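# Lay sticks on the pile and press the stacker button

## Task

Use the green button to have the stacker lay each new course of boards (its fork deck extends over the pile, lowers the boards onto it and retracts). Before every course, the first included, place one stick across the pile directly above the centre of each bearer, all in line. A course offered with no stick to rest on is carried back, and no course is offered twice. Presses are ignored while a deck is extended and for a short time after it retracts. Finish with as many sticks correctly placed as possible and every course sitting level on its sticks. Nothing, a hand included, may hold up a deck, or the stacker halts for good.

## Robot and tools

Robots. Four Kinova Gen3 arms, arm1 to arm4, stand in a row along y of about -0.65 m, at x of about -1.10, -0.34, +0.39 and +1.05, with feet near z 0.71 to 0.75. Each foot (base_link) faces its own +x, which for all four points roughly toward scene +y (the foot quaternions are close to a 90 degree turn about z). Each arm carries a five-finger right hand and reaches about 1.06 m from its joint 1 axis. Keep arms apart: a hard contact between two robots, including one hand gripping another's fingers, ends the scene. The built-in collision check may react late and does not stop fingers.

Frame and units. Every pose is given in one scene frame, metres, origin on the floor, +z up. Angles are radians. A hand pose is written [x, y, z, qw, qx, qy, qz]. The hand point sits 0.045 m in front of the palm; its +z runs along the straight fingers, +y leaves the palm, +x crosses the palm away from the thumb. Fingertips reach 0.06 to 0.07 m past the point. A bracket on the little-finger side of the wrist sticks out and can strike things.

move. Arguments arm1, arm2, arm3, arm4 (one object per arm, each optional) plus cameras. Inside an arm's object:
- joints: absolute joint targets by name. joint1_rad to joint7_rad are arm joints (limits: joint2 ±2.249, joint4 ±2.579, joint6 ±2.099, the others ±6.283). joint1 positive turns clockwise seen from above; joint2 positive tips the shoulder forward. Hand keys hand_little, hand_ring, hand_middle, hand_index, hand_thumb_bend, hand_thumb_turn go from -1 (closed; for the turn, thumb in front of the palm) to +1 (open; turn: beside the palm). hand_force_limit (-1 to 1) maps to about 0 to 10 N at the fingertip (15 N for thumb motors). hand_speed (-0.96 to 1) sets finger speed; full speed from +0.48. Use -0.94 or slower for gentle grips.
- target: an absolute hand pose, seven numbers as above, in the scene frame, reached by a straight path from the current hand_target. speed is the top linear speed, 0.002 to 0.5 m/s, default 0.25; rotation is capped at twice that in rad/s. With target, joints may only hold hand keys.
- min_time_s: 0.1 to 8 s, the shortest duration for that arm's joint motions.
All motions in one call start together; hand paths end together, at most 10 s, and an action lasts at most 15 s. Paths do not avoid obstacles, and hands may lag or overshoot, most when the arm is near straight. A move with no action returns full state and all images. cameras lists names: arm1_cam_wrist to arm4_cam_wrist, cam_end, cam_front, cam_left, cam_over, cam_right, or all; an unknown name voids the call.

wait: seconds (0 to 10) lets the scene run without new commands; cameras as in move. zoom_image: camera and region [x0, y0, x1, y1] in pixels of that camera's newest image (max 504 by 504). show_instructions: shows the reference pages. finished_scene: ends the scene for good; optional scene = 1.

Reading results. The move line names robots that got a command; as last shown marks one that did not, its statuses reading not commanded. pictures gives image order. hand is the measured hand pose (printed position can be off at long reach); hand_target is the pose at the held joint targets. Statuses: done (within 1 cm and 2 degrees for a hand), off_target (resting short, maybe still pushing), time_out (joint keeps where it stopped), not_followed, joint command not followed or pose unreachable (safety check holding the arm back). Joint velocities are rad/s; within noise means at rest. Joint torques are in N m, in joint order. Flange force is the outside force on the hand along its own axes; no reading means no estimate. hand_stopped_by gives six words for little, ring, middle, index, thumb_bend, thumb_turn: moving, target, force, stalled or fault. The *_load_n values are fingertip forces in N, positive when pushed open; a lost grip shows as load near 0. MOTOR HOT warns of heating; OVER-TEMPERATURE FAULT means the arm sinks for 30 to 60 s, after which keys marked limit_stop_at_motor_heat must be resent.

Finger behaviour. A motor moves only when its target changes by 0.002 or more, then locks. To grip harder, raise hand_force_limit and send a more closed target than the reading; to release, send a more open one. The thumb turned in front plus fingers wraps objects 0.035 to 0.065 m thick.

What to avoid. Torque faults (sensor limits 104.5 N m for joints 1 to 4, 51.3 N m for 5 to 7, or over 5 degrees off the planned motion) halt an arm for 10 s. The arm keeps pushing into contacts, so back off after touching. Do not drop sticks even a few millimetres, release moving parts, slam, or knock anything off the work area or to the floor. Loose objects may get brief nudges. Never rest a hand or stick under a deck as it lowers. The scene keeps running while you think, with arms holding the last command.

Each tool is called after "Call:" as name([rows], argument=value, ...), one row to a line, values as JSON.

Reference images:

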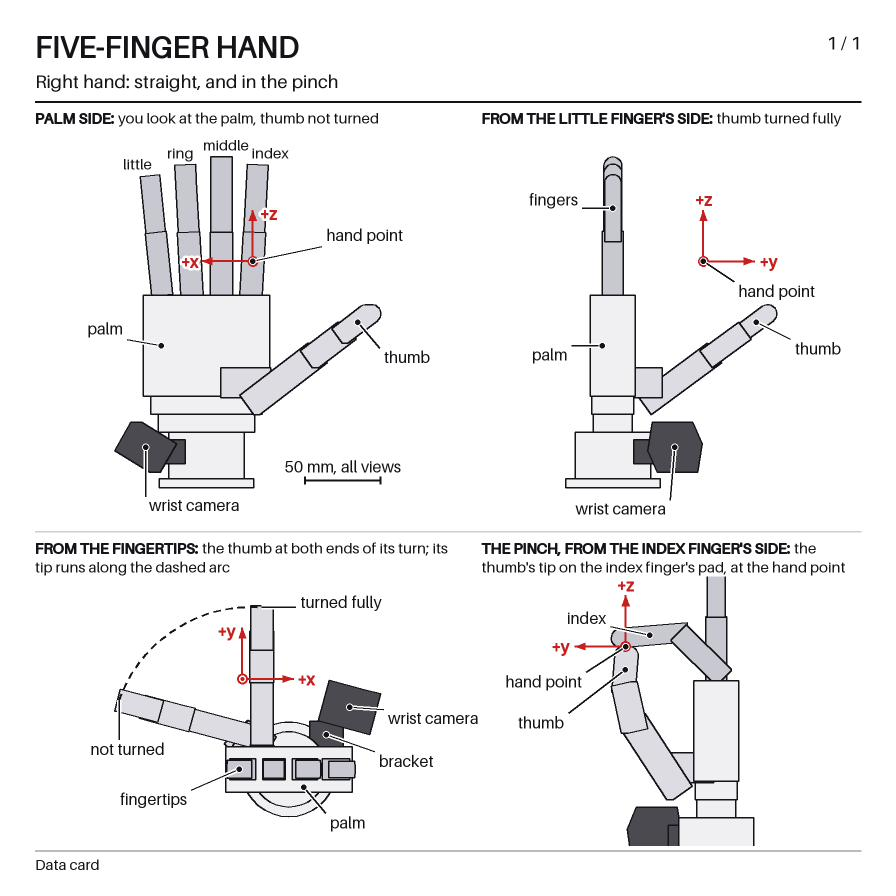

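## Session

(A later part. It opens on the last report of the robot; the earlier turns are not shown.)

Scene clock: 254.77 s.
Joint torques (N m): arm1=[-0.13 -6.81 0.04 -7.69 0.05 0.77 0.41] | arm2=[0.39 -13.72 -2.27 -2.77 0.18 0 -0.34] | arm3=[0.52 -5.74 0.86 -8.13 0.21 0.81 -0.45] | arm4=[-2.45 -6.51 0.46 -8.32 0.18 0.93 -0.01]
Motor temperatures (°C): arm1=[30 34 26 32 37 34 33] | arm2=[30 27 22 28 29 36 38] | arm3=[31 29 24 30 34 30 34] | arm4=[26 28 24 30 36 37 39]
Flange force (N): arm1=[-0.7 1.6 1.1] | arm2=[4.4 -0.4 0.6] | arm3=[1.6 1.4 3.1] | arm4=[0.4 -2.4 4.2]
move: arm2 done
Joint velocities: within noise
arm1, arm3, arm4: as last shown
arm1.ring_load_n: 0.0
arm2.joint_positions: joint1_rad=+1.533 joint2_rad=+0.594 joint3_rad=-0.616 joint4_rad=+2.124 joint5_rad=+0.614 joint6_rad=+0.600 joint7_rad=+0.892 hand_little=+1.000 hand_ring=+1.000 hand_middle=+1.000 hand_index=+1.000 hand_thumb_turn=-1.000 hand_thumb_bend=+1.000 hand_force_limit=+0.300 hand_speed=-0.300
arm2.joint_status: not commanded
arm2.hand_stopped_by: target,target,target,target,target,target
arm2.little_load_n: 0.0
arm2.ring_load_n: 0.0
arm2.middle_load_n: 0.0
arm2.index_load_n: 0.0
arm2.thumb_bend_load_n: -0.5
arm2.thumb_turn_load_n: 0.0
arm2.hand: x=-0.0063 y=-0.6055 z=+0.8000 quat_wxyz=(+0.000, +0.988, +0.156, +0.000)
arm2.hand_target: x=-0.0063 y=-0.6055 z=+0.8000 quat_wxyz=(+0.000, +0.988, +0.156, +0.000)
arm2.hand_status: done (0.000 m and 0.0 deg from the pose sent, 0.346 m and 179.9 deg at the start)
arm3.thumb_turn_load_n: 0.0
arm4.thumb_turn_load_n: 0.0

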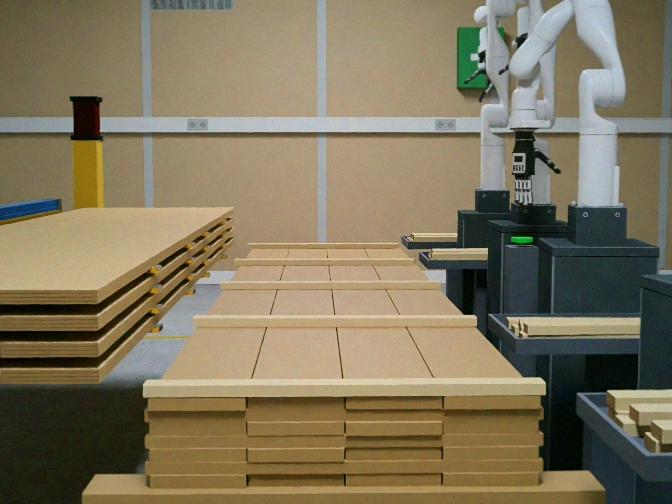

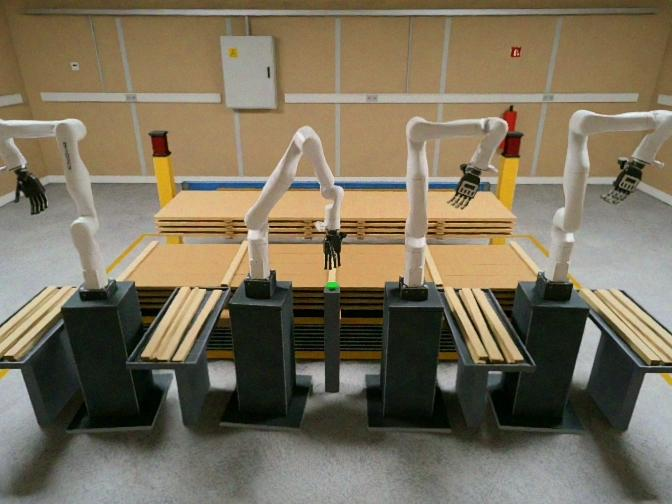

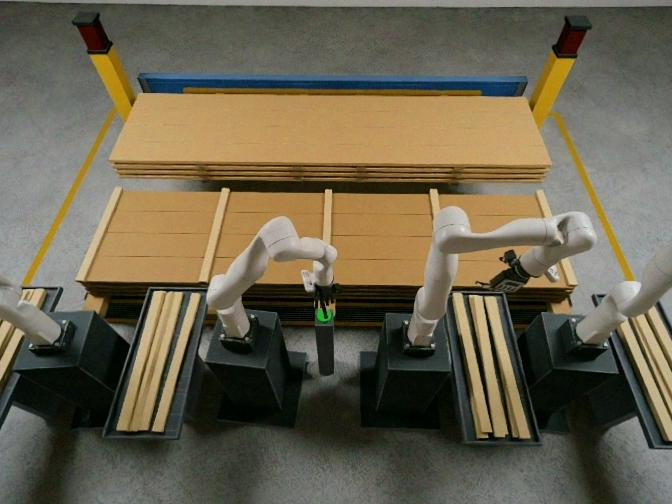

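Call:
move(arm2={"target": [-0.0063, -0.6055, 0.735, 0, 0.9877, 0.1564, 0], "speed": 0.1}, cameras=["cam_end", "cam_front", "cam_over", "arm2_cam_wrist"])

Call:
zoom_image(camera="cam_front", region=[290, 220, 390, 320])

Call:
zoom_image(camera="cam_end", region=[480, 160, 580, 260])

Scene clock: 256.37 s.
Joint torques (N m): arm1=[-0.14 -6.83 -0.02 -7.68 0.08 0.73 0.41] | arm2=[0.43 -15.05 -1.82 -1.35 0.14 0 -0.32] | arm3=[0.55 -5.72 0.83 -8.15 0.22 0.8 -0.45] | arm4=[-2.39 -6.43 0.48 -8.41 0.23 0.96 -0.07]
Motor temperatures (°C): arm1=[30 34 26 32 37 34 33] | arm2=[30 27 22 28 29 36 38] | arm3=[31 29 24 30 34 30 34] | arm4=[26 28 24 30 36 37 39]
Flange force (N): arm1=[-0.7 1.5 1.0] | arm2=[3.9 -0.6 1.7] | arm3=[1.6 1.4 3.2] | arm4=[0.6 -2.4 4.7]
move: arm2 done
Joint velocities: within noise
arm1, arm3, arm4: as last shown
arm2.joint_positions: joint1_rad=+1.402 joint2_rad=+0.735 joint3_rad=-0.439 joint4_rad=+2.159 joint5_rad=+0.803 joint6_rad=+0.411 joint7_rad=+0.723 hand_little=+1.000 hand_ring=+1.000 hand_middle=+1.000 hand_index=+1.000 hand_thumb_turn=-1.000 hand_thumb_bend=+1.000 hand_force_limit=+0.300 hand_speed=-0.300
arm2.joint_status: not commanded
arm2.hand_stopped_by: target,target,target,target,target,target
arm2.little_load_n: 0.0
arm2.ring_load_n: 0.0
arm2.middle_load_n: 0.0
arm2.index_load_n: 0.0
arm2.thumb_bend_load_n: 0.0
arm2.thumb_turn_load_n: 0.0
arm2.hand: x=-0.0063 y=-0.6055 z=+0.7350 quat_wxyz=(+0.000, +0.988, +0.156, +0.000)
arm2.hand_target: x=-0.0063 y=-0.6055 z=+0.7350 quat_wxyz=(+0.000, +0.988, +0.156, +0.000)
arm2.hand_status: done (0.000 m and 0.0 deg from the pose sent, 0.065 m and 0.0 deg at the start)
pictures: arm2_cam_wrist, cam_end, cam_front, cam_over
arm2_cam_wrist: T_world_to_cam=[[0.53319, -0.84549, 0.02938, -0.53092], [-0.74864, -0.45537, 0.48185, -0.62905], [-0.39402, -0.27892, -0.87576, 0.58555]] pos_world=[0.04287, -0.57202, 0.83151]

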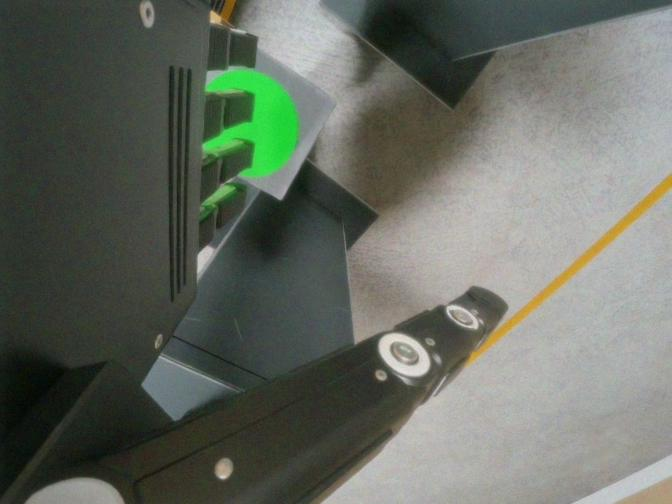

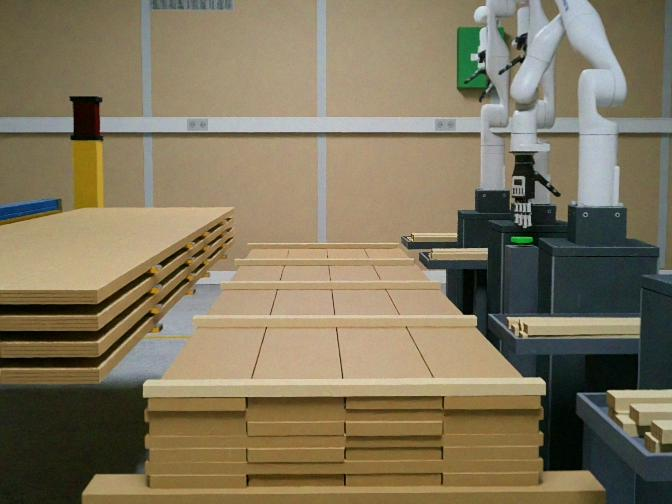

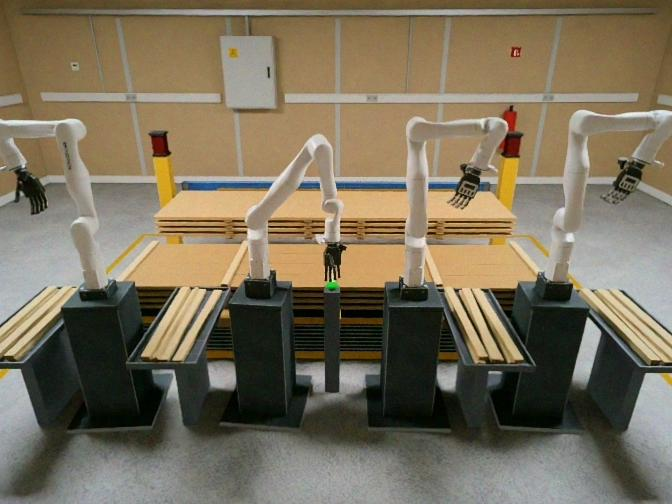

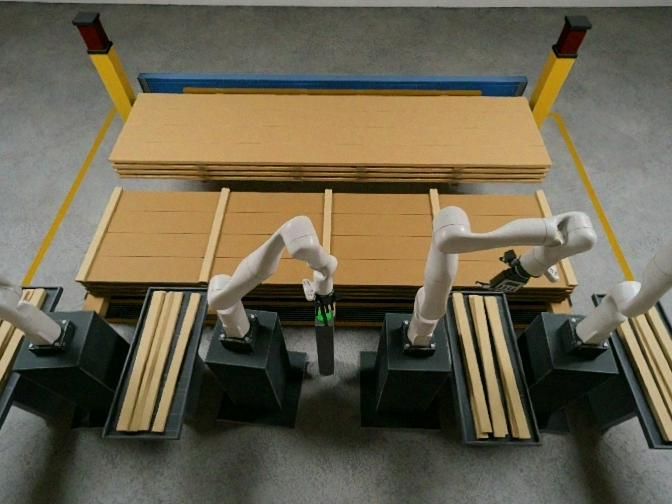

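Scaled by 5.040 from the camera's image (finer frame: 960x720).

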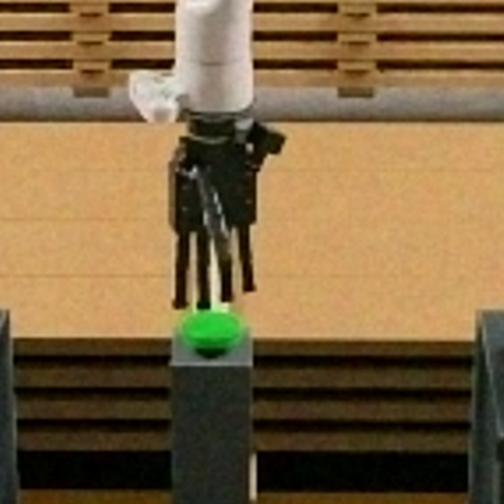

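Scaled by 5.040 from the camera's image (finer frame: 960x720).

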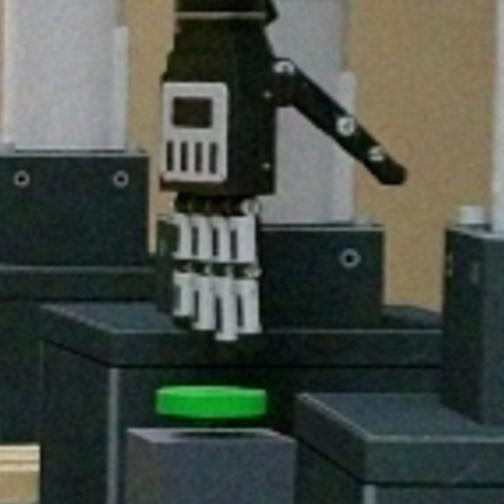

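Call:
move(arm2={"target": [0.0, -0.601, 0.715, 0, 0.9877, 0.1564, 0], "speed": 0.05})

Call:
move(arm2={"target": [0.0, -0.601, 0.709, 0, 0.9877, 0.1564, 0], "speed": 0.03}, cameras=["cam_end"])

Call:
zoom_image(camera="cam_end", region=[480, 160, 580, 260])

Scene clock: 257.97 s.
Joint torques (N m): arm1=[-0.15 -6.83 0 -7.61 0.05 0.72 0.42] | arm2=[0.4 -14.93 -1.51 -1 0.2 -0.01 -0.3] | arm3=[0.57 -5.72 0.9 -8.13 0.24 0.81 -0.43] | arm4=[-2.29 -6.46 0.49 -8.35 0.24 0.97 -0.05]
Motor temperatures (°C): arm1=[30 34 26 32 37 34 33] | arm2=[30 27 22 28 29 36 38] | arm3=[31 29 24 30 34 30 34] | arm4=[26 28 24 30 36 37 39]
Flange force (N): arm1=[-0.8 1.5 0.7] | arm2=[3.7 -0.6 -0.5] | arm3=[1.6 1.6 3.2] | arm4=[0.5 -2.1 4.5]
move: arm2 done
Joint velocities: within noise
arm1, arm3, arm4: as last shown
arm2.joint_positions: joint1_rad=+1.359 joint2_rad=+0.787 joint3_rad=-0.388 joint4_rad=+2.138 joint5_rad=+0.846 joint6_rad=+0.369 joint7_rad=+0.683 hand_little=+1.000 hand_ring=+1.000 hand_middle=+1.000 hand_index=+1.000 hand_thumb_turn=-1.000 hand_thumb_bend=+1.000 hand_force_limit=+0.300 hand_speed=-0.300
arm2.joint_status: not commanded
arm2.hand_stopped_by: target,target,target,target,target,target
arm2.little_load_n: 0.0
arm2.ring_load_n: 0.0
arm2.middle_load_n: 0.0
arm2.index_load_n: 0.0
arm2.thumb_bend_load_n: 0.0
arm2.thumb_turn_load_n: 0.0
arm2.hand: x=+0.0000 y=-0.6010 z=+0.7150 quat_wxyz=(+0.000, +0.988, +0.156, +0.000)
arm2.hand_target: x=+0.0000 y=-0.6010 z=+0.7150 quat_wxyz=(+0.000, +0.988, +0.156, +0.000)
arm2.hand_status: done (0.000 m and 0.0 deg from the pose sent, 0.021 m and 0.0 deg at the start)
arm4.index_load_n: 0.5
pictures: none

Scene clock: 258.93 s.
Joint torques (N m): arm1=[-0.16 -6.81 0 -7.66 0.04 0.73 0.41] | arm2=[0.56 3.55 1.6 1.52 0.4 -0.73 -0.33] | arm3=[0.57 -5.71 0.84 -8.19 0.21 0.77 -0.43] | arm4=[-2.39 -6.49 0.48 -8.38 0.22 0.96 0.01]
Motor temperatures (°C): arm1=[30 34 26 32 37 34 33] | arm2=[30 27 22 28 29 36 38] | arm3=[31 29 24 30 34 30 34] | arm4=[26 28 24 30 36 37 39]
Flange force (N): arm1=[-0.7 1.5 0.9] | arm2=[1.7 -0.9 -54.8] | arm3=[1.7 1.5 3.3] | arm4=[0.5 -2.1 4.5]
move: arm2 done
Joint velocities: within noise
arm1, arm3, arm4: as last shown
arm2.joint_positions: joint1_rad=+1.345 joint2_rad=+0.801 joint3_rad=-0.368 joint4_rad=+2.138 joint5_rad=+0.861 joint6_rad=+0.350 joint7_rad=+0.668 hand_little=+1.000 hand_ring=+1.000 hand_middle=+0.999 hand_index=+1.000 hand_thumb_turn=-1.000 hand_thumb_bend=+1.000 hand_force_limit=+0.300 hand_speed=-0.300
arm2.joint_status: not commanded
arm2.hand_stopped_by: target,target,target,target,target,target
arm2.little_load_n: 0.0
arm2.ring_load_n: 0.0
arm2.middle_load_n: -6.0
arm2.index_load_n: 0.0
arm2.thumb_bend_load_n: 0.0
arm2.thumb_turn_load_n: 0.0
arm2.hand: x=+0.0000 y=-0.6010 z=+0.7090 quat_wxyz=(+0.000, +0.988, +0.156, +0.000)
arm2.hand_target: x=+0.0000 y=-0.6010 z=+0.7090 quat_wxyz=(+0.000, +0.988, +0.156, +0.000)
arm2.hand_status: done (0.000 m and 0.0 deg from the pose sent, 0.006 m and 0.0 deg at the start)
arm3.ring_load_n: 0.5
arm4.ring_load_n: 0.5
arm4.index_load_n: 0.0

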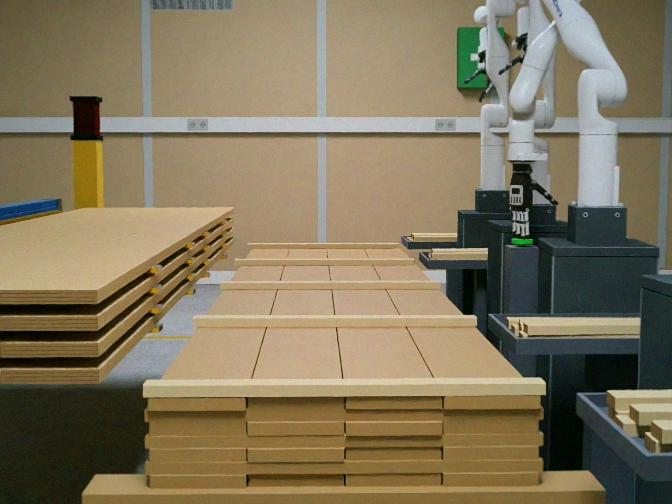

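Scaled by 5.040 from the camera's image (finer frame: 960x720).

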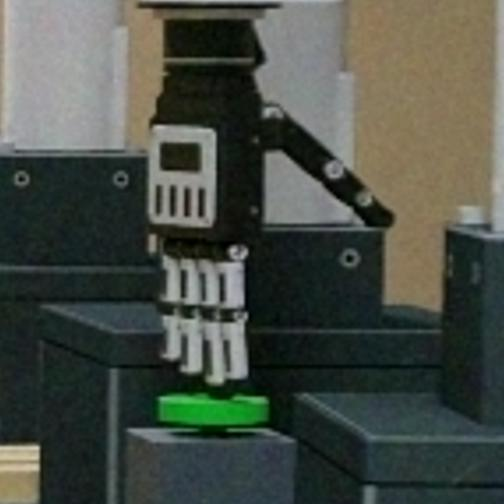

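Call:
move(arm2={"target": [0.0, -0.601, 0.720, 0, 0.9877, 0.1564, 0], "speed": 0.05}, cameras=["cam_end", "cam_over"])

Call:
wait(seconds=1.5, cameras=["cam_end", "cam_over"])

Scene clock: 260.27 s.
Joint torques (N m): arm1=[-0.2 -6.85 -0.01 -7.71 0.05 0.74 0.42] | arm2=[0.38 -15.58 -1.83 -1.18 0.15 0 -0.32] | arm3=[0.54 -5.73 0.88 -8.11 0.22 0.83 -0.43] | arm4=[-2.46 -6.53 0.42 -8.45 0.25 0.99 -0.02]
Motor temperatures (°C): arm1=[30 34 26 32 37 34 33] | arm2=[30 27 22 28 29 36 38] | arm3=[31 29 24 30 34 30 34] | arm4=[26 28 24 30 36 37 39]
Flange force (N): arm1=[-0.8 1.5 1.1] | arm2=[3.7 -0.5 2.0] | arm3=[1.6 1.5 3.1] | arm4=[0.4 -2.4 4.9]
move: arm2 done
Joint velocities: within noise
arm1: as last shown
arm2.joint_positions: joint1_rad=+1.370 joint2_rad=+0.776 joint3_rad=-0.404 joint4_rad=+2.138 joint5_rad=+0.832 joint6_rad=+0.385 joint7_rad=+0.696 hand_little=+1.000 hand_ring=+1.000 hand_middle=+1.000 hand_index=+1.000 hand_thumb_turn=-1.000 hand_thumb_bend=+1.000 hand_force_limit=+0.300 hand_speed=-0.300
arm2.joint_status: not commanded
arm2.hand_stopped_by: target,target,target,target,target,target
arm2.little_load_n: 0.0
arm2.ring_load_n: 0.0
arm2.middle_load_n: -0.5
arm2.index_load_n: 0.0
arm2.thumb_bend_load_n: 0.0
arm2.thumb_turn_load_n: 0.0
arm2.hand: x=+0.0000 y=-0.6010 z=+0.7200 quat_wxyz=(+0.000, +0.988, +0.156, +0.000)
arm2.hand_target: x=+0.0000 y=-0.6010 z=+0.7200 quat_wxyz=(+0.000, +0.988, +0.156, +0.000)
arm2.hand_status: done (0.000 m and 0.0 deg from the pose sent, 0.011 m and 0.0 deg at the start)
arm3.joint_positions: joint1_rad=+1.564 joint2_rad=-0.050 joint3_rad=+0.000 joint4_rad=+1.600 joint5_rad=+0.000 joint6_rad=+1.940 joint7_rad=-1.570 hand_little=+0.400 hand_ring=+0.400 hand_middle=+0.400 hand_index=+0.400 hand_thumb_turn=-1.000 hand_thumb_bend=+1.000 hand_force_limit=+0.300 hand_speed=-0.700
arm3.joint_status: not commanded
arm3.hand_stopped_by: target,target,target,target,target,target
arm3.little_load_n: 0.0
arm3.ring_load_n: 0.0
arm3.middle_load_n: 0.0
arm3.index_load_n: 0.0
arm3.thumb_bend_load_n: 0.0
arm3.thumb_turn_load_n: 0.0
arm3.hand: x=+0.5933 y=-0.6257 z=+1.1246 quat_wxyz=(+0.166, +0.000, -0.986, -0.002)
arm3.hand_target: x=+0.5933 y=-0.6257 z=+1.1246 quat_wxyz=(+0.166, +0.000, -0.986, -0.002)
arm3.hand_status: not commanded
arm4.joint_positions: joint1_rad=+1.506 joint2_rad=-0.050 joint3_rad=+0.000 joint4_rad=+1.600 joint5_rad=+0.000 joint6_rad=+1.940 joint7_rad=-1.570 hand_little=+0.400 hand_ring=+0.400 hand_middle=+0.400 hand_index=+0.400 hand_thumb_turn=-1.000 hand_thumb_bend=+1.000 hand_force_limit=+0.300 hand_speed=-0.700
arm4.joint_status: not commanded
arm4.hand_stopped_by: target,target,target,target,target,target
arm4.little_load_n: 0.0
arm4.ring_load_n: 0.0
arm4.middle_load_n: 0.0
arm4.index_load_n: 0.0
arm4.thumb_bend_load_n: 0.0
arm4.thumb_turn_load_n: 0.0
arm4.hand: x=+1.2579 y=-0.6149 z=+1.1461 quat_wxyz=(+0.171, +0.000, -0.985, +0.000)
arm4.hand_target: x=+1.2579 y=-0.6149 z=+1.1461 quat_wxyz=(+0.171, +0.000, -0.985, +0.000)
arm4.hand_status: not commanded

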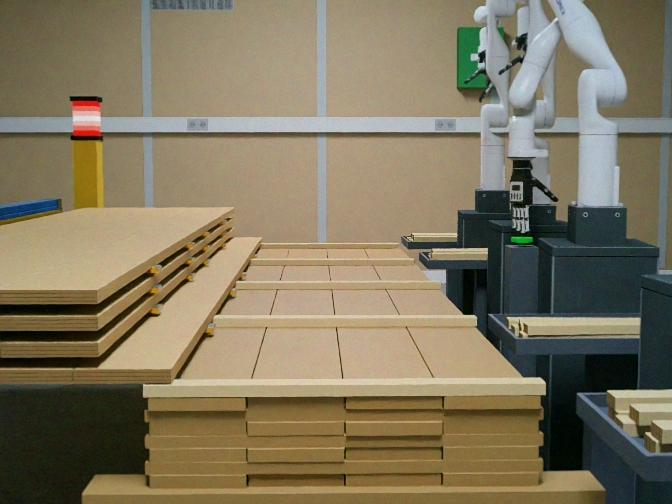

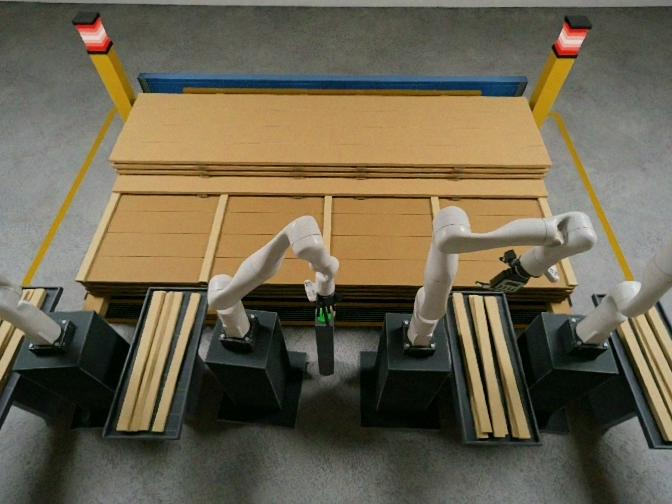

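Scene clock: 261.77 s.
Joint torques (N m): arm1=[-0.17 -6.82 0.02 -7.63 0.08 0.74 0.39] | arm2=[0.4 -15.57 -1.83 -1.15 0.15 0.01 -0.32] | arm3=[0.5 -5.69 0.9 -8.13 0.23 0.81 -0.45] | arm4=[-2.4 -6.45 0.47 -8.33 0.23 1 -0.05]
Motor temperatures (°C): arm1=[30 34 26 32 37 34 33] | arm2=[30 27 22 28 29 36 38] | arm3=[31 29 24 30 34 30 34] | arm4=[26 28 24 30 36 37 39]
Flange force (N): arm1=[-0.8 1.5 0.8] | arm2=[3.8 -0.6 2.0] | arm3=[1.7 1.4 3.2] | arm4=[0.4 -2.4 4.5]
Joint velocities: within noise
arm1.joint_positions: joint1_rad=-1.499 joint2_rad=-0.050 joint3_rad=+0.000 joint4_rad=+1.600 joint5_rad=+0.000 joint6_rad=+1.940 joint7_rad=-1.570 hand_little=+0.400 hand_ring=+0.400 hand_middle=+0.400 hand_index=+0.400 hand_thumb_turn=-1.000 hand_thumb_bend=+1.000 hand_force_limit=+0.300 hand_speed=-0.700
arm1.joint_status: not commanded
arm1.hand_stopped_by: target,target,target,target,target,target
arm1.little_load_n: 0.0
arm1.ring_load_n: 0.0
arm1.middle_load_n: 0.0
arm1.index_load_n: 0.0
arm1.thumb_bend_load_n: 0.0
arm1.thumb_turn_load_n: 0.0
arm1.hand: x=-1.3132 y=-0.7015 z=+1.1059 quat_wxyz=(+0.005, +0.985, +0.002, +0.172)
arm1.hand_target: x=-1.3132 y=-0.7015 z=+1.1059 quat_wxyz=(+0.005, +0.985, +0.002, +0.172)
arm1.hand_status: not commanded
arm2.joint_positions: joint1_rad=+1.370 joint2_rad=+0.776 joint3_rad=-0.404 joint4_rad=+2.138 joint5_rad=+0.832 joint6_rad=+0.385 joint7_rad=+0.696 hand_little=+1.000 hand_ring=+1.000 hand_middle=+1.000 hand_index=+1.000 hand_thumb_turn=-1.000 hand_thumb_bend=+1.000 hand_force_limit=+0.300 hand_speed=-0.300
arm2.joint_status: not commanded
arm2.hand_stopped_by: target,target,target,target,target,target
arm2.little_load_n: 0.0
arm2.ring_load_n: 0.0
arm2.middle_load_n: 0.0
arm2.index_load_n: 0.0
arm2.thumb_bend_load_n: 0.0
arm2.thumb_turn_load_n: 0.0
arm2.hand: x=+0.0000 y=-0.6010 z=+0.7200 quat_wxyz=(+0.000, +0.988, +0.156, +0.000)
arm2.hand_target: x=+0.0000 y=-0.6010 z=+0.7200 quat_wxyz=(+0.000, +0.988, +0.156, +0.000)
arm2.hand_status: done (0.000 m and 0.0 deg from the pose sent, 0.011 m and 0.0 deg at the start)
arm3.joint_positions: joint1_rad=+1.564 joint2_rad=-0.050 joint3_rad=+0.000 joint4_rad=+1.600 joint5_rad=+0.000 joint6_rad=+1.940 joint7_rad=-1.570 hand_little=+0.400 hand_ring=+0.400 hand_middle=+0.400 hand_index=+0.400 hand_thumb_turn=-1.000 hand_thumb_bend=+1.000 hand_force_limit=+0.300 hand_speed=-0.700
arm3.joint_status: not commanded
arm3.hand_stopped_by: target,target,target,target,target,target
arm3.little_load_n: 0.0
arm3.ring_load_n: 0.0
arm3.middle_load_n: 0.0
arm3.index_load_n: 0.0
arm3.thumb_bend_load_n: 0.0
arm3.thumb_turn_load_n: 0.0
arm3.hand: x=+0.5933 y=-0.6257 z=+1.1246 quat_wxyz=(+0.166, +0.000, -0.986, -0.002)
arm3.hand_target: x=+0.5933 y=-0.6257 z=+1.1246 quat_wxyz=(+0.166, +0.000, -0.986, -0.002)
arm3.hand_status: not commanded
arm4.joint_positions: joint1_rad=+1.506 joint2_rad=-0.050 joint3_rad=+0.000 joint4_rad=+1.600 joint5_rad=+0.000 joint6_rad=+1.940 joint7_rad=-1.570 hand_little=+0.400 hand_ring=+0.400 hand_middle=+0.400 hand_index=+0.400 hand_thumb_turn=-1.000 hand_thumb_bend=+1.000 hand_force_limit=+0.300 hand_speed=-0.700
arm4.joint_status: not commanded
arm4.hand_stopped_by: target,target,target,target,target,target
arm4.little_load_n: 0.0
arm4.ring_load_n: 0.0
arm4.middle_load_n: 0.0
arm4.index_load_n: 0.0
arm4.thumb_bend_load_n: 0.0
arm4.thumb_turn_load_n: 0.5
arm4.hand: x=+1.2579 y=-0.6149 z=+1.1461 quat_wxyz=(+0.171, +0.000, -0.985, +0.000)
arm4.hand_target: x=+1.2579 y=-0.6149 z=+1.1461 quat_wxyz=(+0.171, +0.000, -0.985, +0.000)
arm4.hand_status: not commanded
wait: 1.50 s; at rest by 0.27 s

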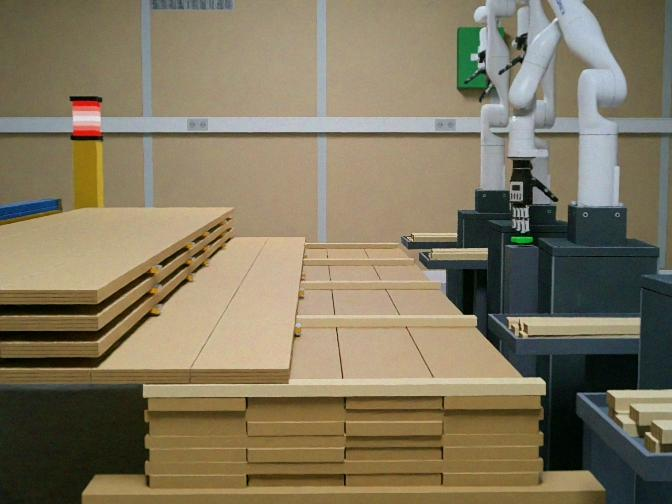

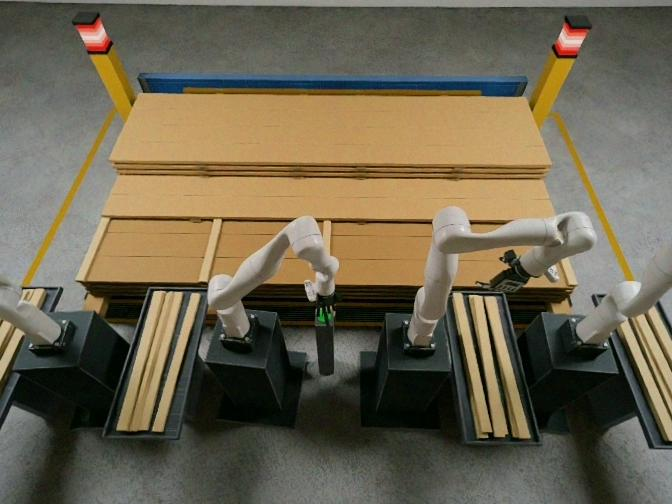

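Call:
wait(seconds=0.5, cameras=["cam_front", "cam_right", "cam_over", "cam_end"])

Call:
zoom_image(camera="cam_front", region=[430, 270, 560, 380])

Call:
zoom_image(camera="cam_right", region=[40, 260, 310, 400])

Scene clock: 264.23 s.
Joint torques (N m): arm1=[-0.12 -6.82 0.04 -7.69 0.07 0.72 0.41] | arm2=[0.39 -15.56 -1.81 -1.14 0.16 0 -0.3] | arm3=[0.52 -5.77 0.83 -8.08 0.23 0.79 -0.44] | arm4=[-2.4 -6.53 0.5 -8.3 0.27 1 -0.06]
Motor temperatures (°C): arm1=[30 34 26 32 37 34 33] | arm2=[30 27 22 28 29 36 38] | arm3=[31 29 24 30 34 30 34] | arm4=[26 28 24 30 36 37 39]
Flange force (N): arm1=[-0.7 1.7 1.0] | arm2=[3.8 -0.6 1.9] | arm3=[1.5 1.3 2.9] | arm4=[0.3 -2.3 4.4]
Joint velocities: within noise
arm1.joint_positions: joint1_rad=-1.499 joint2_rad=-0.050 joint3_rad=+0.000 joint4_rad=+1.600 joint5_rad=+0.000 joint6_rad=+1.940 joint7_rad=-1.570 hand_little=+0.400 hand_ring=+0.400 hand_middle=+0.400 hand_index=+0.400 hand_thumb_turn=-1.000 hand_thumb_bend=+1.000 hand_force_limit=+0.300 hand_speed=-0.700
arm1.joint_status: not commanded
arm1.hand_stopped_by: target,target,target,target,target,target
arm1.little_load_n: 0.0
arm1.ring_load_n: 0.0
arm1.middle_load_n: 0.0
arm1.index_load_n: 0.0
arm1.thumb_bend_load_n: 0.0
arm1.thumb_turn_load_n: 0.0
arm1.hand: x=-1.3132 y=-0.7015 z=+1.1059 quat_wxyz=(+0.005, +0.985, +0.002, +0.172)
arm1.hand_target: x=-1.3132 y=-0.7015 z=+1.1059 quat_wxyz=(+0.005, +0.985, +0.002, +0.172)
arm1.hand_status: not commanded
arm2.joint_positions: joint1_rad=+1.370 joint2_rad=+0.776 joint3_rad=-0.404 joint4_rad=+2.138 joint5_rad=+0.832 joint6_rad=+0.385 joint7_rad=+0.696 hand_little=+1.000 hand_ring=+1.000 hand_middle=+1.000 hand_index=+1.000 hand_thumb_turn=-1.000 hand_thumb_bend=+1.000 hand_force_limit=+0.300 hand_speed=-0.300
arm2.joint_status: not commanded
arm2.hand_stopped_by: target,target,target,target,target,target
arm2.little_load_n: 0.0
arm2.ring_load_n: 0.0
arm2.middle_load_n: 0.0
arm2.index_load_n: 0.0
arm2.thumb_bend_load_n: 0.0
arm2.thumb_turn_load_n: 0.0
arm2.hand: x=+0.0000 y=-0.6010 z=+0.7200 quat_wxyz=(+0.000, +0.988, +0.156, +0.000)
arm2.hand_target: x=+0.0000 y=-0.6010 z=+0.7200 quat_wxyz=(+0.000, +0.988, +0.156, +0.000)
arm2.hand_status: done (0.000 m and 0.0 deg from the pose sent, 0.011 m and 0.0 deg at the start)
arm3.joint_positions: joint1_rad=+1.564 joint2_rad=-0.050 joint3_rad=+0.000 joint4_rad=+1.600 joint5_rad=+0.000 joint6_rad=+1.940 joint7_rad=-1.570 hand_little=+0.400 hand_ring=+0.400 hand_middle=+0.400 hand_index=+0.400 hand_thumb_turn=-1.000 hand_thumb_bend=+1.000 hand_force_limit=+0.300 hand_speed=-0.700
arm3.joint_status: not commanded
arm3.hand_stopped_by: target,target,target,target,target,target
arm3.little_load_n: 0.0
arm3.ring_load_n: 0.0
arm3.middle_load_n: 0.0
arm3.index_load_n: 0.0
arm3.thumb_bend_load_n: 0.0
arm3.thumb_turn_load_n: 0.0
arm3.hand: x=+0.5933 y=-0.6257 z=+1.1246 quat_wxyz=(+0.166, +0.000, -0.986, -0.002)
arm3.hand_target: x=+0.5933 y=-0.6257 z=+1.1246 quat_wxyz=(+0.166, +0.000, -0.986, -0.002)
arm3.hand_status: not commanded
arm4.joint_positions: joint1_rad=+1.506 joint2_rad=-0.050 joint3_rad=+0.000 joint4_rad=+1.600 joint5_rad=+0.000 joint6_rad=+1.940 joint7_rad=-1.570 hand_little=+0.400 hand_ring=+0.400 hand_middle=+0.400 hand_index=+0.400 hand_thumb_turn=-1.000 hand_thumb_bend=+1.000 hand_force_limit=+0.300 hand_speed=-0.700
arm4.joint_status: not commanded
arm4.hand_stopped_by: target,target,target,target,target,target
arm4.little_load_n: 0.5
arm4.ring_load_n: 0.0
arm4.middle_load_n: 0.0
arm4.index_load_n: 0.0
arm4.thumb_bend_load_n: 0.0
arm4.thumb_turn_load_n: 0.0
arm4.hand: x=+1.2579 y=-0.6149 z=+1.1461 quat_wxyz=(+0.171, +0.000, -0.985, +0.000)
arm4.hand_target: x=+1.2579 y=-0.6149 z=+1.1461 quat_wxyz=(+0.171, +0.000, -0.985, +0.000)
arm4.hand_status: not commanded
wait: 0.50 s; at rest from the start
pictures: cam_end, cam_front, cam_over, cam_right

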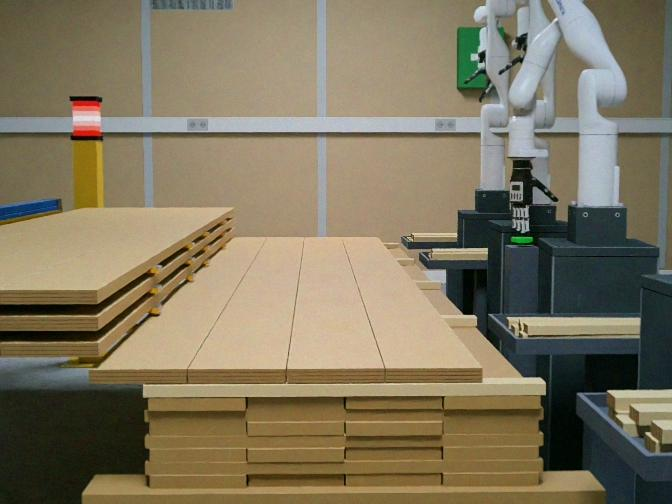

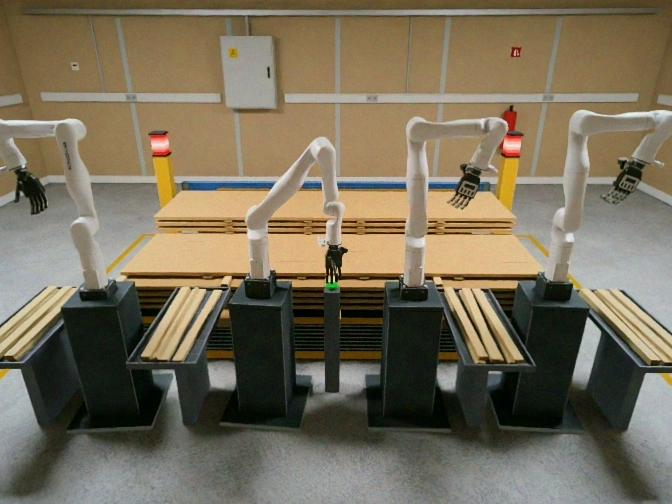

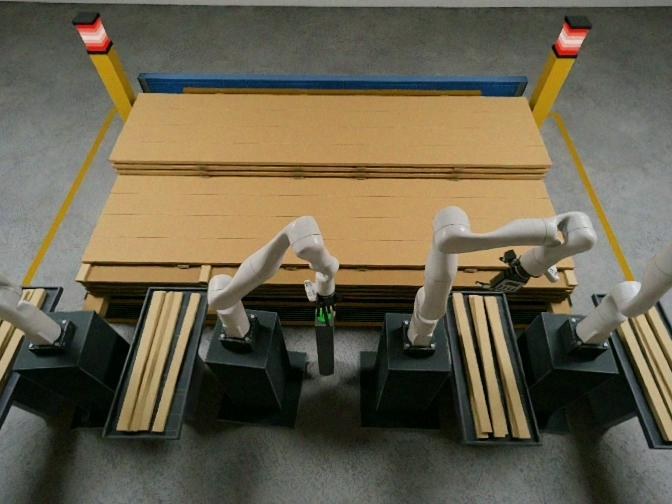

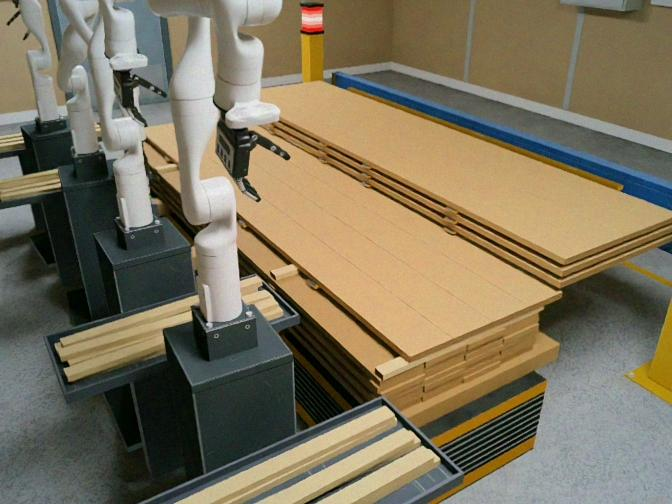

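Scaled by 3.877 from the camera's image (finer frame: 960x720).

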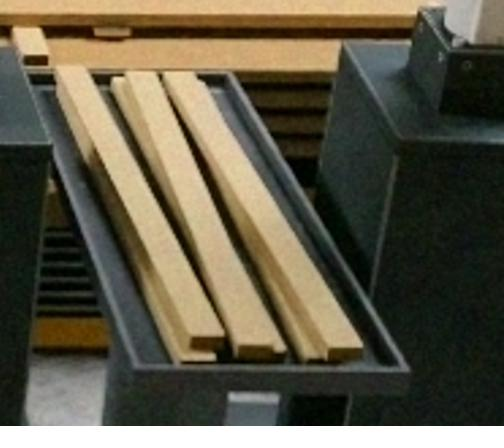

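Scaled by 1.867 from the camera's image (finer frame: 960x720).

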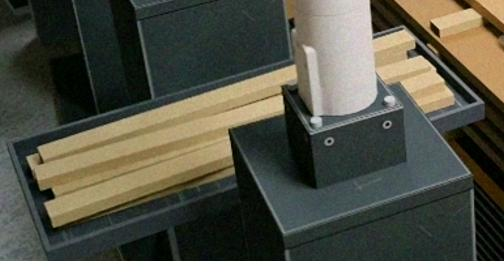

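Call:
wait(seconds=0.3, cameras=["arm1_cam_wrist", "arm4_cam_wrist", "cam_end", "cam_over"])

Call:
zoom_image(camera="arm1_cam_wrist", region=[180, 170, 460, 340])

Call:
zoom_image(camera="arm4_cam_wrist", region=[180, 200, 440, 340])

Scene clock: 266.47 s.
Joint torques (N m): arm1=[-0.18 -6.82 0.02 -7.68 0.06 0.71 0.42] | arm2=[0.38 -15.57 -1.8 -1.18 0.16 0.03 -0.3] | arm3=[0.57 -5.73 0.85 -8.13 0.24 0.81 -0.44] | arm4=[-2.37 -6.39 0.51 -8.38 0.2 0.93 -0.05]
Motor temperatures (°C): arm1=[30 34 26 32 37 34 33] | arm2=[30 27 22 28 29 36 38] | arm3=[31 29 24 30 34 30 34] | arm4=[26 28 24 30 36 37 39]
Flange force (N): arm1=[-0.7 1.5 0.9] | arm2=[3.6 -0.6 2.0] | arm3=[1.6 1.5 3.1] | arm4=[0.7 -2.3 4.5]
Joint velocities: within noise
arm1.joint_positions: joint1_rad=-1.499 joint2_rad=-0.050 joint3_rad=+0.000 joint4_rad=+1.600 joint5_rad=+0.000 joint6_rad=+1.940 joint7_rad=-1.570 hand_little=+0.400 hand_ring=+0.400 hand_middle=+0.400 hand_index=+0.400 hand_thumb_turn=-1.000 hand_thumb_bend=+1.000 hand_force_limit=+0.300 hand_speed=-0.700
arm1.joint_status: not commanded
arm1.hand_stopped_by: target,target,target,target,target,target
arm1.little_load_n: 0.0
arm1.ring_load_n: 0.0
arm1.middle_load_n: 0.0
arm1.index_load_n: 0.0
arm1.thumb_bend_load_n: 0.0
arm1.thumb_turn_load_n: 0.0
arm1.hand: x=-1.3132 y=-0.7015 z=+1.1059 quat_wxyz=(+0.005, +0.985, +0.002, +0.172)
arm1.hand_target: x=-1.3132 y=-0.7015 z=+1.1059 quat_wxyz=(+0.005, +0.985, +0.002, +0.172)
arm1.hand_status: not commanded
arm2.joint_positions: joint1_rad=+1.370 joint2_rad=+0.776 joint3_rad=-0.404 joint4_rad=+2.138 joint5_rad=+0.832 joint6_rad=+0.385 joint7_rad=+0.696 hand_little=+1.000 hand_ring=+1.000 hand_middle=+1.000 hand_index=+1.000 hand_thumb_turn=-1.000 hand_thumb_bend=+1.000 hand_force_limit=+0.300 hand_speed=-0.300
arm2.joint_status: not commanded
arm2.hand_stopped_by: target,target,target,target,target,target
arm2.little_load_n: 0.0
arm2.ring_load_n: 0.0
arm2.middle_load_n: 0.0
arm2.index_load_n: 0.0
arm2.thumb_bend_load_n: 0.0
arm2.thumb_turn_load_n: 0.0
arm2.hand: x=+0.0000 y=-0.6010 z=+0.7200 quat_wxyz=(+0.000, +0.988, +0.156, +0.000)
arm2.hand_target: x=+0.0000 y=-0.6010 z=+0.7200 quat_wxyz=(+0.000, +0.988, +0.156, +0.000)
arm2.hand_status: done (0.000 m and 0.0 deg from the pose sent, 0.011 m and 0.0 deg at the start)
arm3.joint_positions: joint1_rad=+1.564 joint2_rad=-0.050 joint3_rad=+0.000 joint4_rad=+1.600 joint5_rad=+0.000 joint6_rad=+1.940 joint7_rad=-1.570 hand_little=+0.400 hand_ring=+0.400 hand_middle=+0.400 hand_index=+0.400 hand_thumb_turn=-1.000 hand_thumb_bend=+1.000 hand_force_limit=+0.300 hand_speed=-0.700
arm3.joint_status: not commanded
arm3.hand_stopped_by: target,target,target,target,target,target
arm3.little_load_n: 0.0
arm3.ring_load_n: 0.0
arm3.middle_load_n: 0.5
arm3.index_load_n: 0.0
arm3.thumb_bend_load_n: 0.0
arm3.thumb_turn_load_n: 0.0
arm3.hand: x=+0.5933 y=-0.6257 z=+1.1246 quat_wxyz=(+0.166, +0.000, -0.986, -0.002)
arm3.hand_target: x=+0.5933 y=-0.6257 z=+1.1246 quat_wxyz=(+0.166, +0.000, -0.986, -0.002)
arm3.hand_status: not commanded
arm4.joint_positions: joint1_rad=+1.506 joint2_rad=-0.050 joint3_rad=+0.000 joint4_rad=+1.600 joint5_rad=+0.000 joint6_rad=+1.940 joint7_rad=-1.570 hand_little=+0.400 hand_ring=+0.400 hand_middle=+0.400 hand_index=+0.400 hand_thumb_turn=-1.000 hand_thumb_bend=+1.000 hand_force_limit=+0.300 hand_speed=-0.700
arm4.joint_status: not commanded
arm4.hand_stopped_by: target,target,target,target,target,target
arm4.little_load_n: 0.0
arm4.ring_load_n: 0.0
arm4.middle_load_n: 0.0
arm4.index_load_n: 0.0
arm4.thumb_bend_load_n: 0.0
arm4.thumb_turn_load_n: 0.0
arm4.hand: x=+1.2579 y=-0.6149 z=+1.1461 quat_wxyz=(+0.171, +0.000, -0.985, +0.000)
arm4.hand_target: x=+1.2579 y=-0.6149 z=+1.1461 quat_wxyz=(+0.171, +0.000, -0.985, +0.000)
arm4.hand_status: not commanded
wait: 0.30 s; at rest from the start
arm1_cam_wrist: T_world_to_cam=[[0.24641, -0.9674, 0.05855, -0.41779], [-0.95654, -0.23303, 0.17527, -1.61221], [-0.15591, -0.09919, -0.98278, 0.92536]] pos_world=[-1.29494, -0.68808, 1.21646]
arm4_cam_wrist: T_world_to_cam=[[-0.19182, 0.97888, 0.07072, 0.76593], [0.9663, 0.17577, 0.18805, -1.3236], [0.17165, 0.10441, -0.97961, 1.08546]] pos_world=[1.2396, -0.63043, 1.25807]

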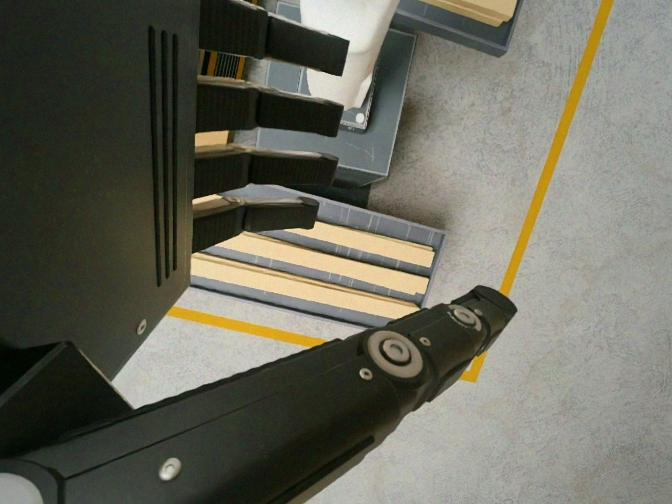

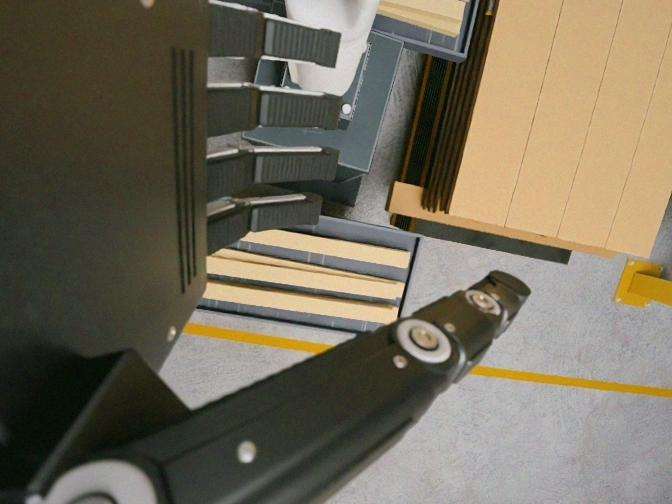

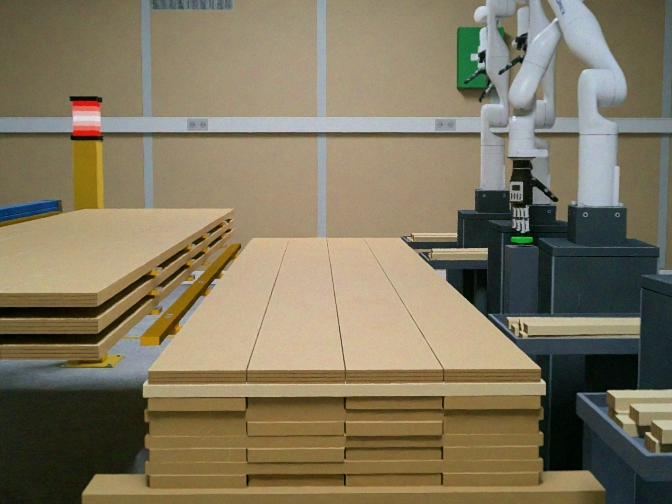

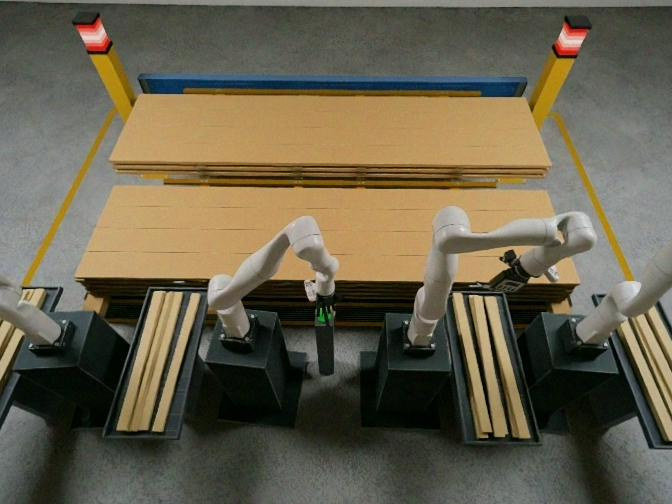

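Scaled by 1.800 from the camera's image (finer frame: 960x720).

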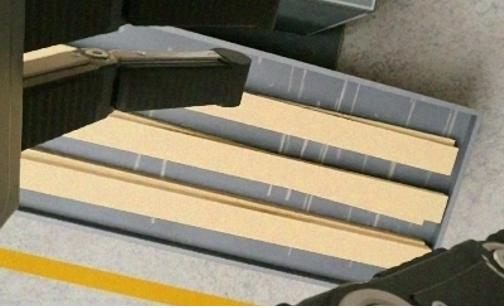

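Scaled by 1.938 from the camera's image (finer frame: 960x720).

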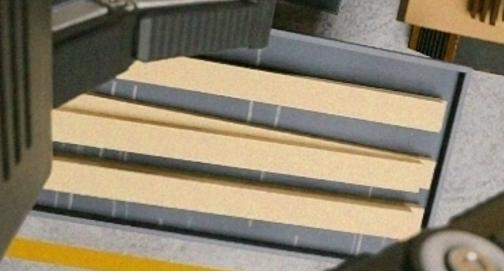

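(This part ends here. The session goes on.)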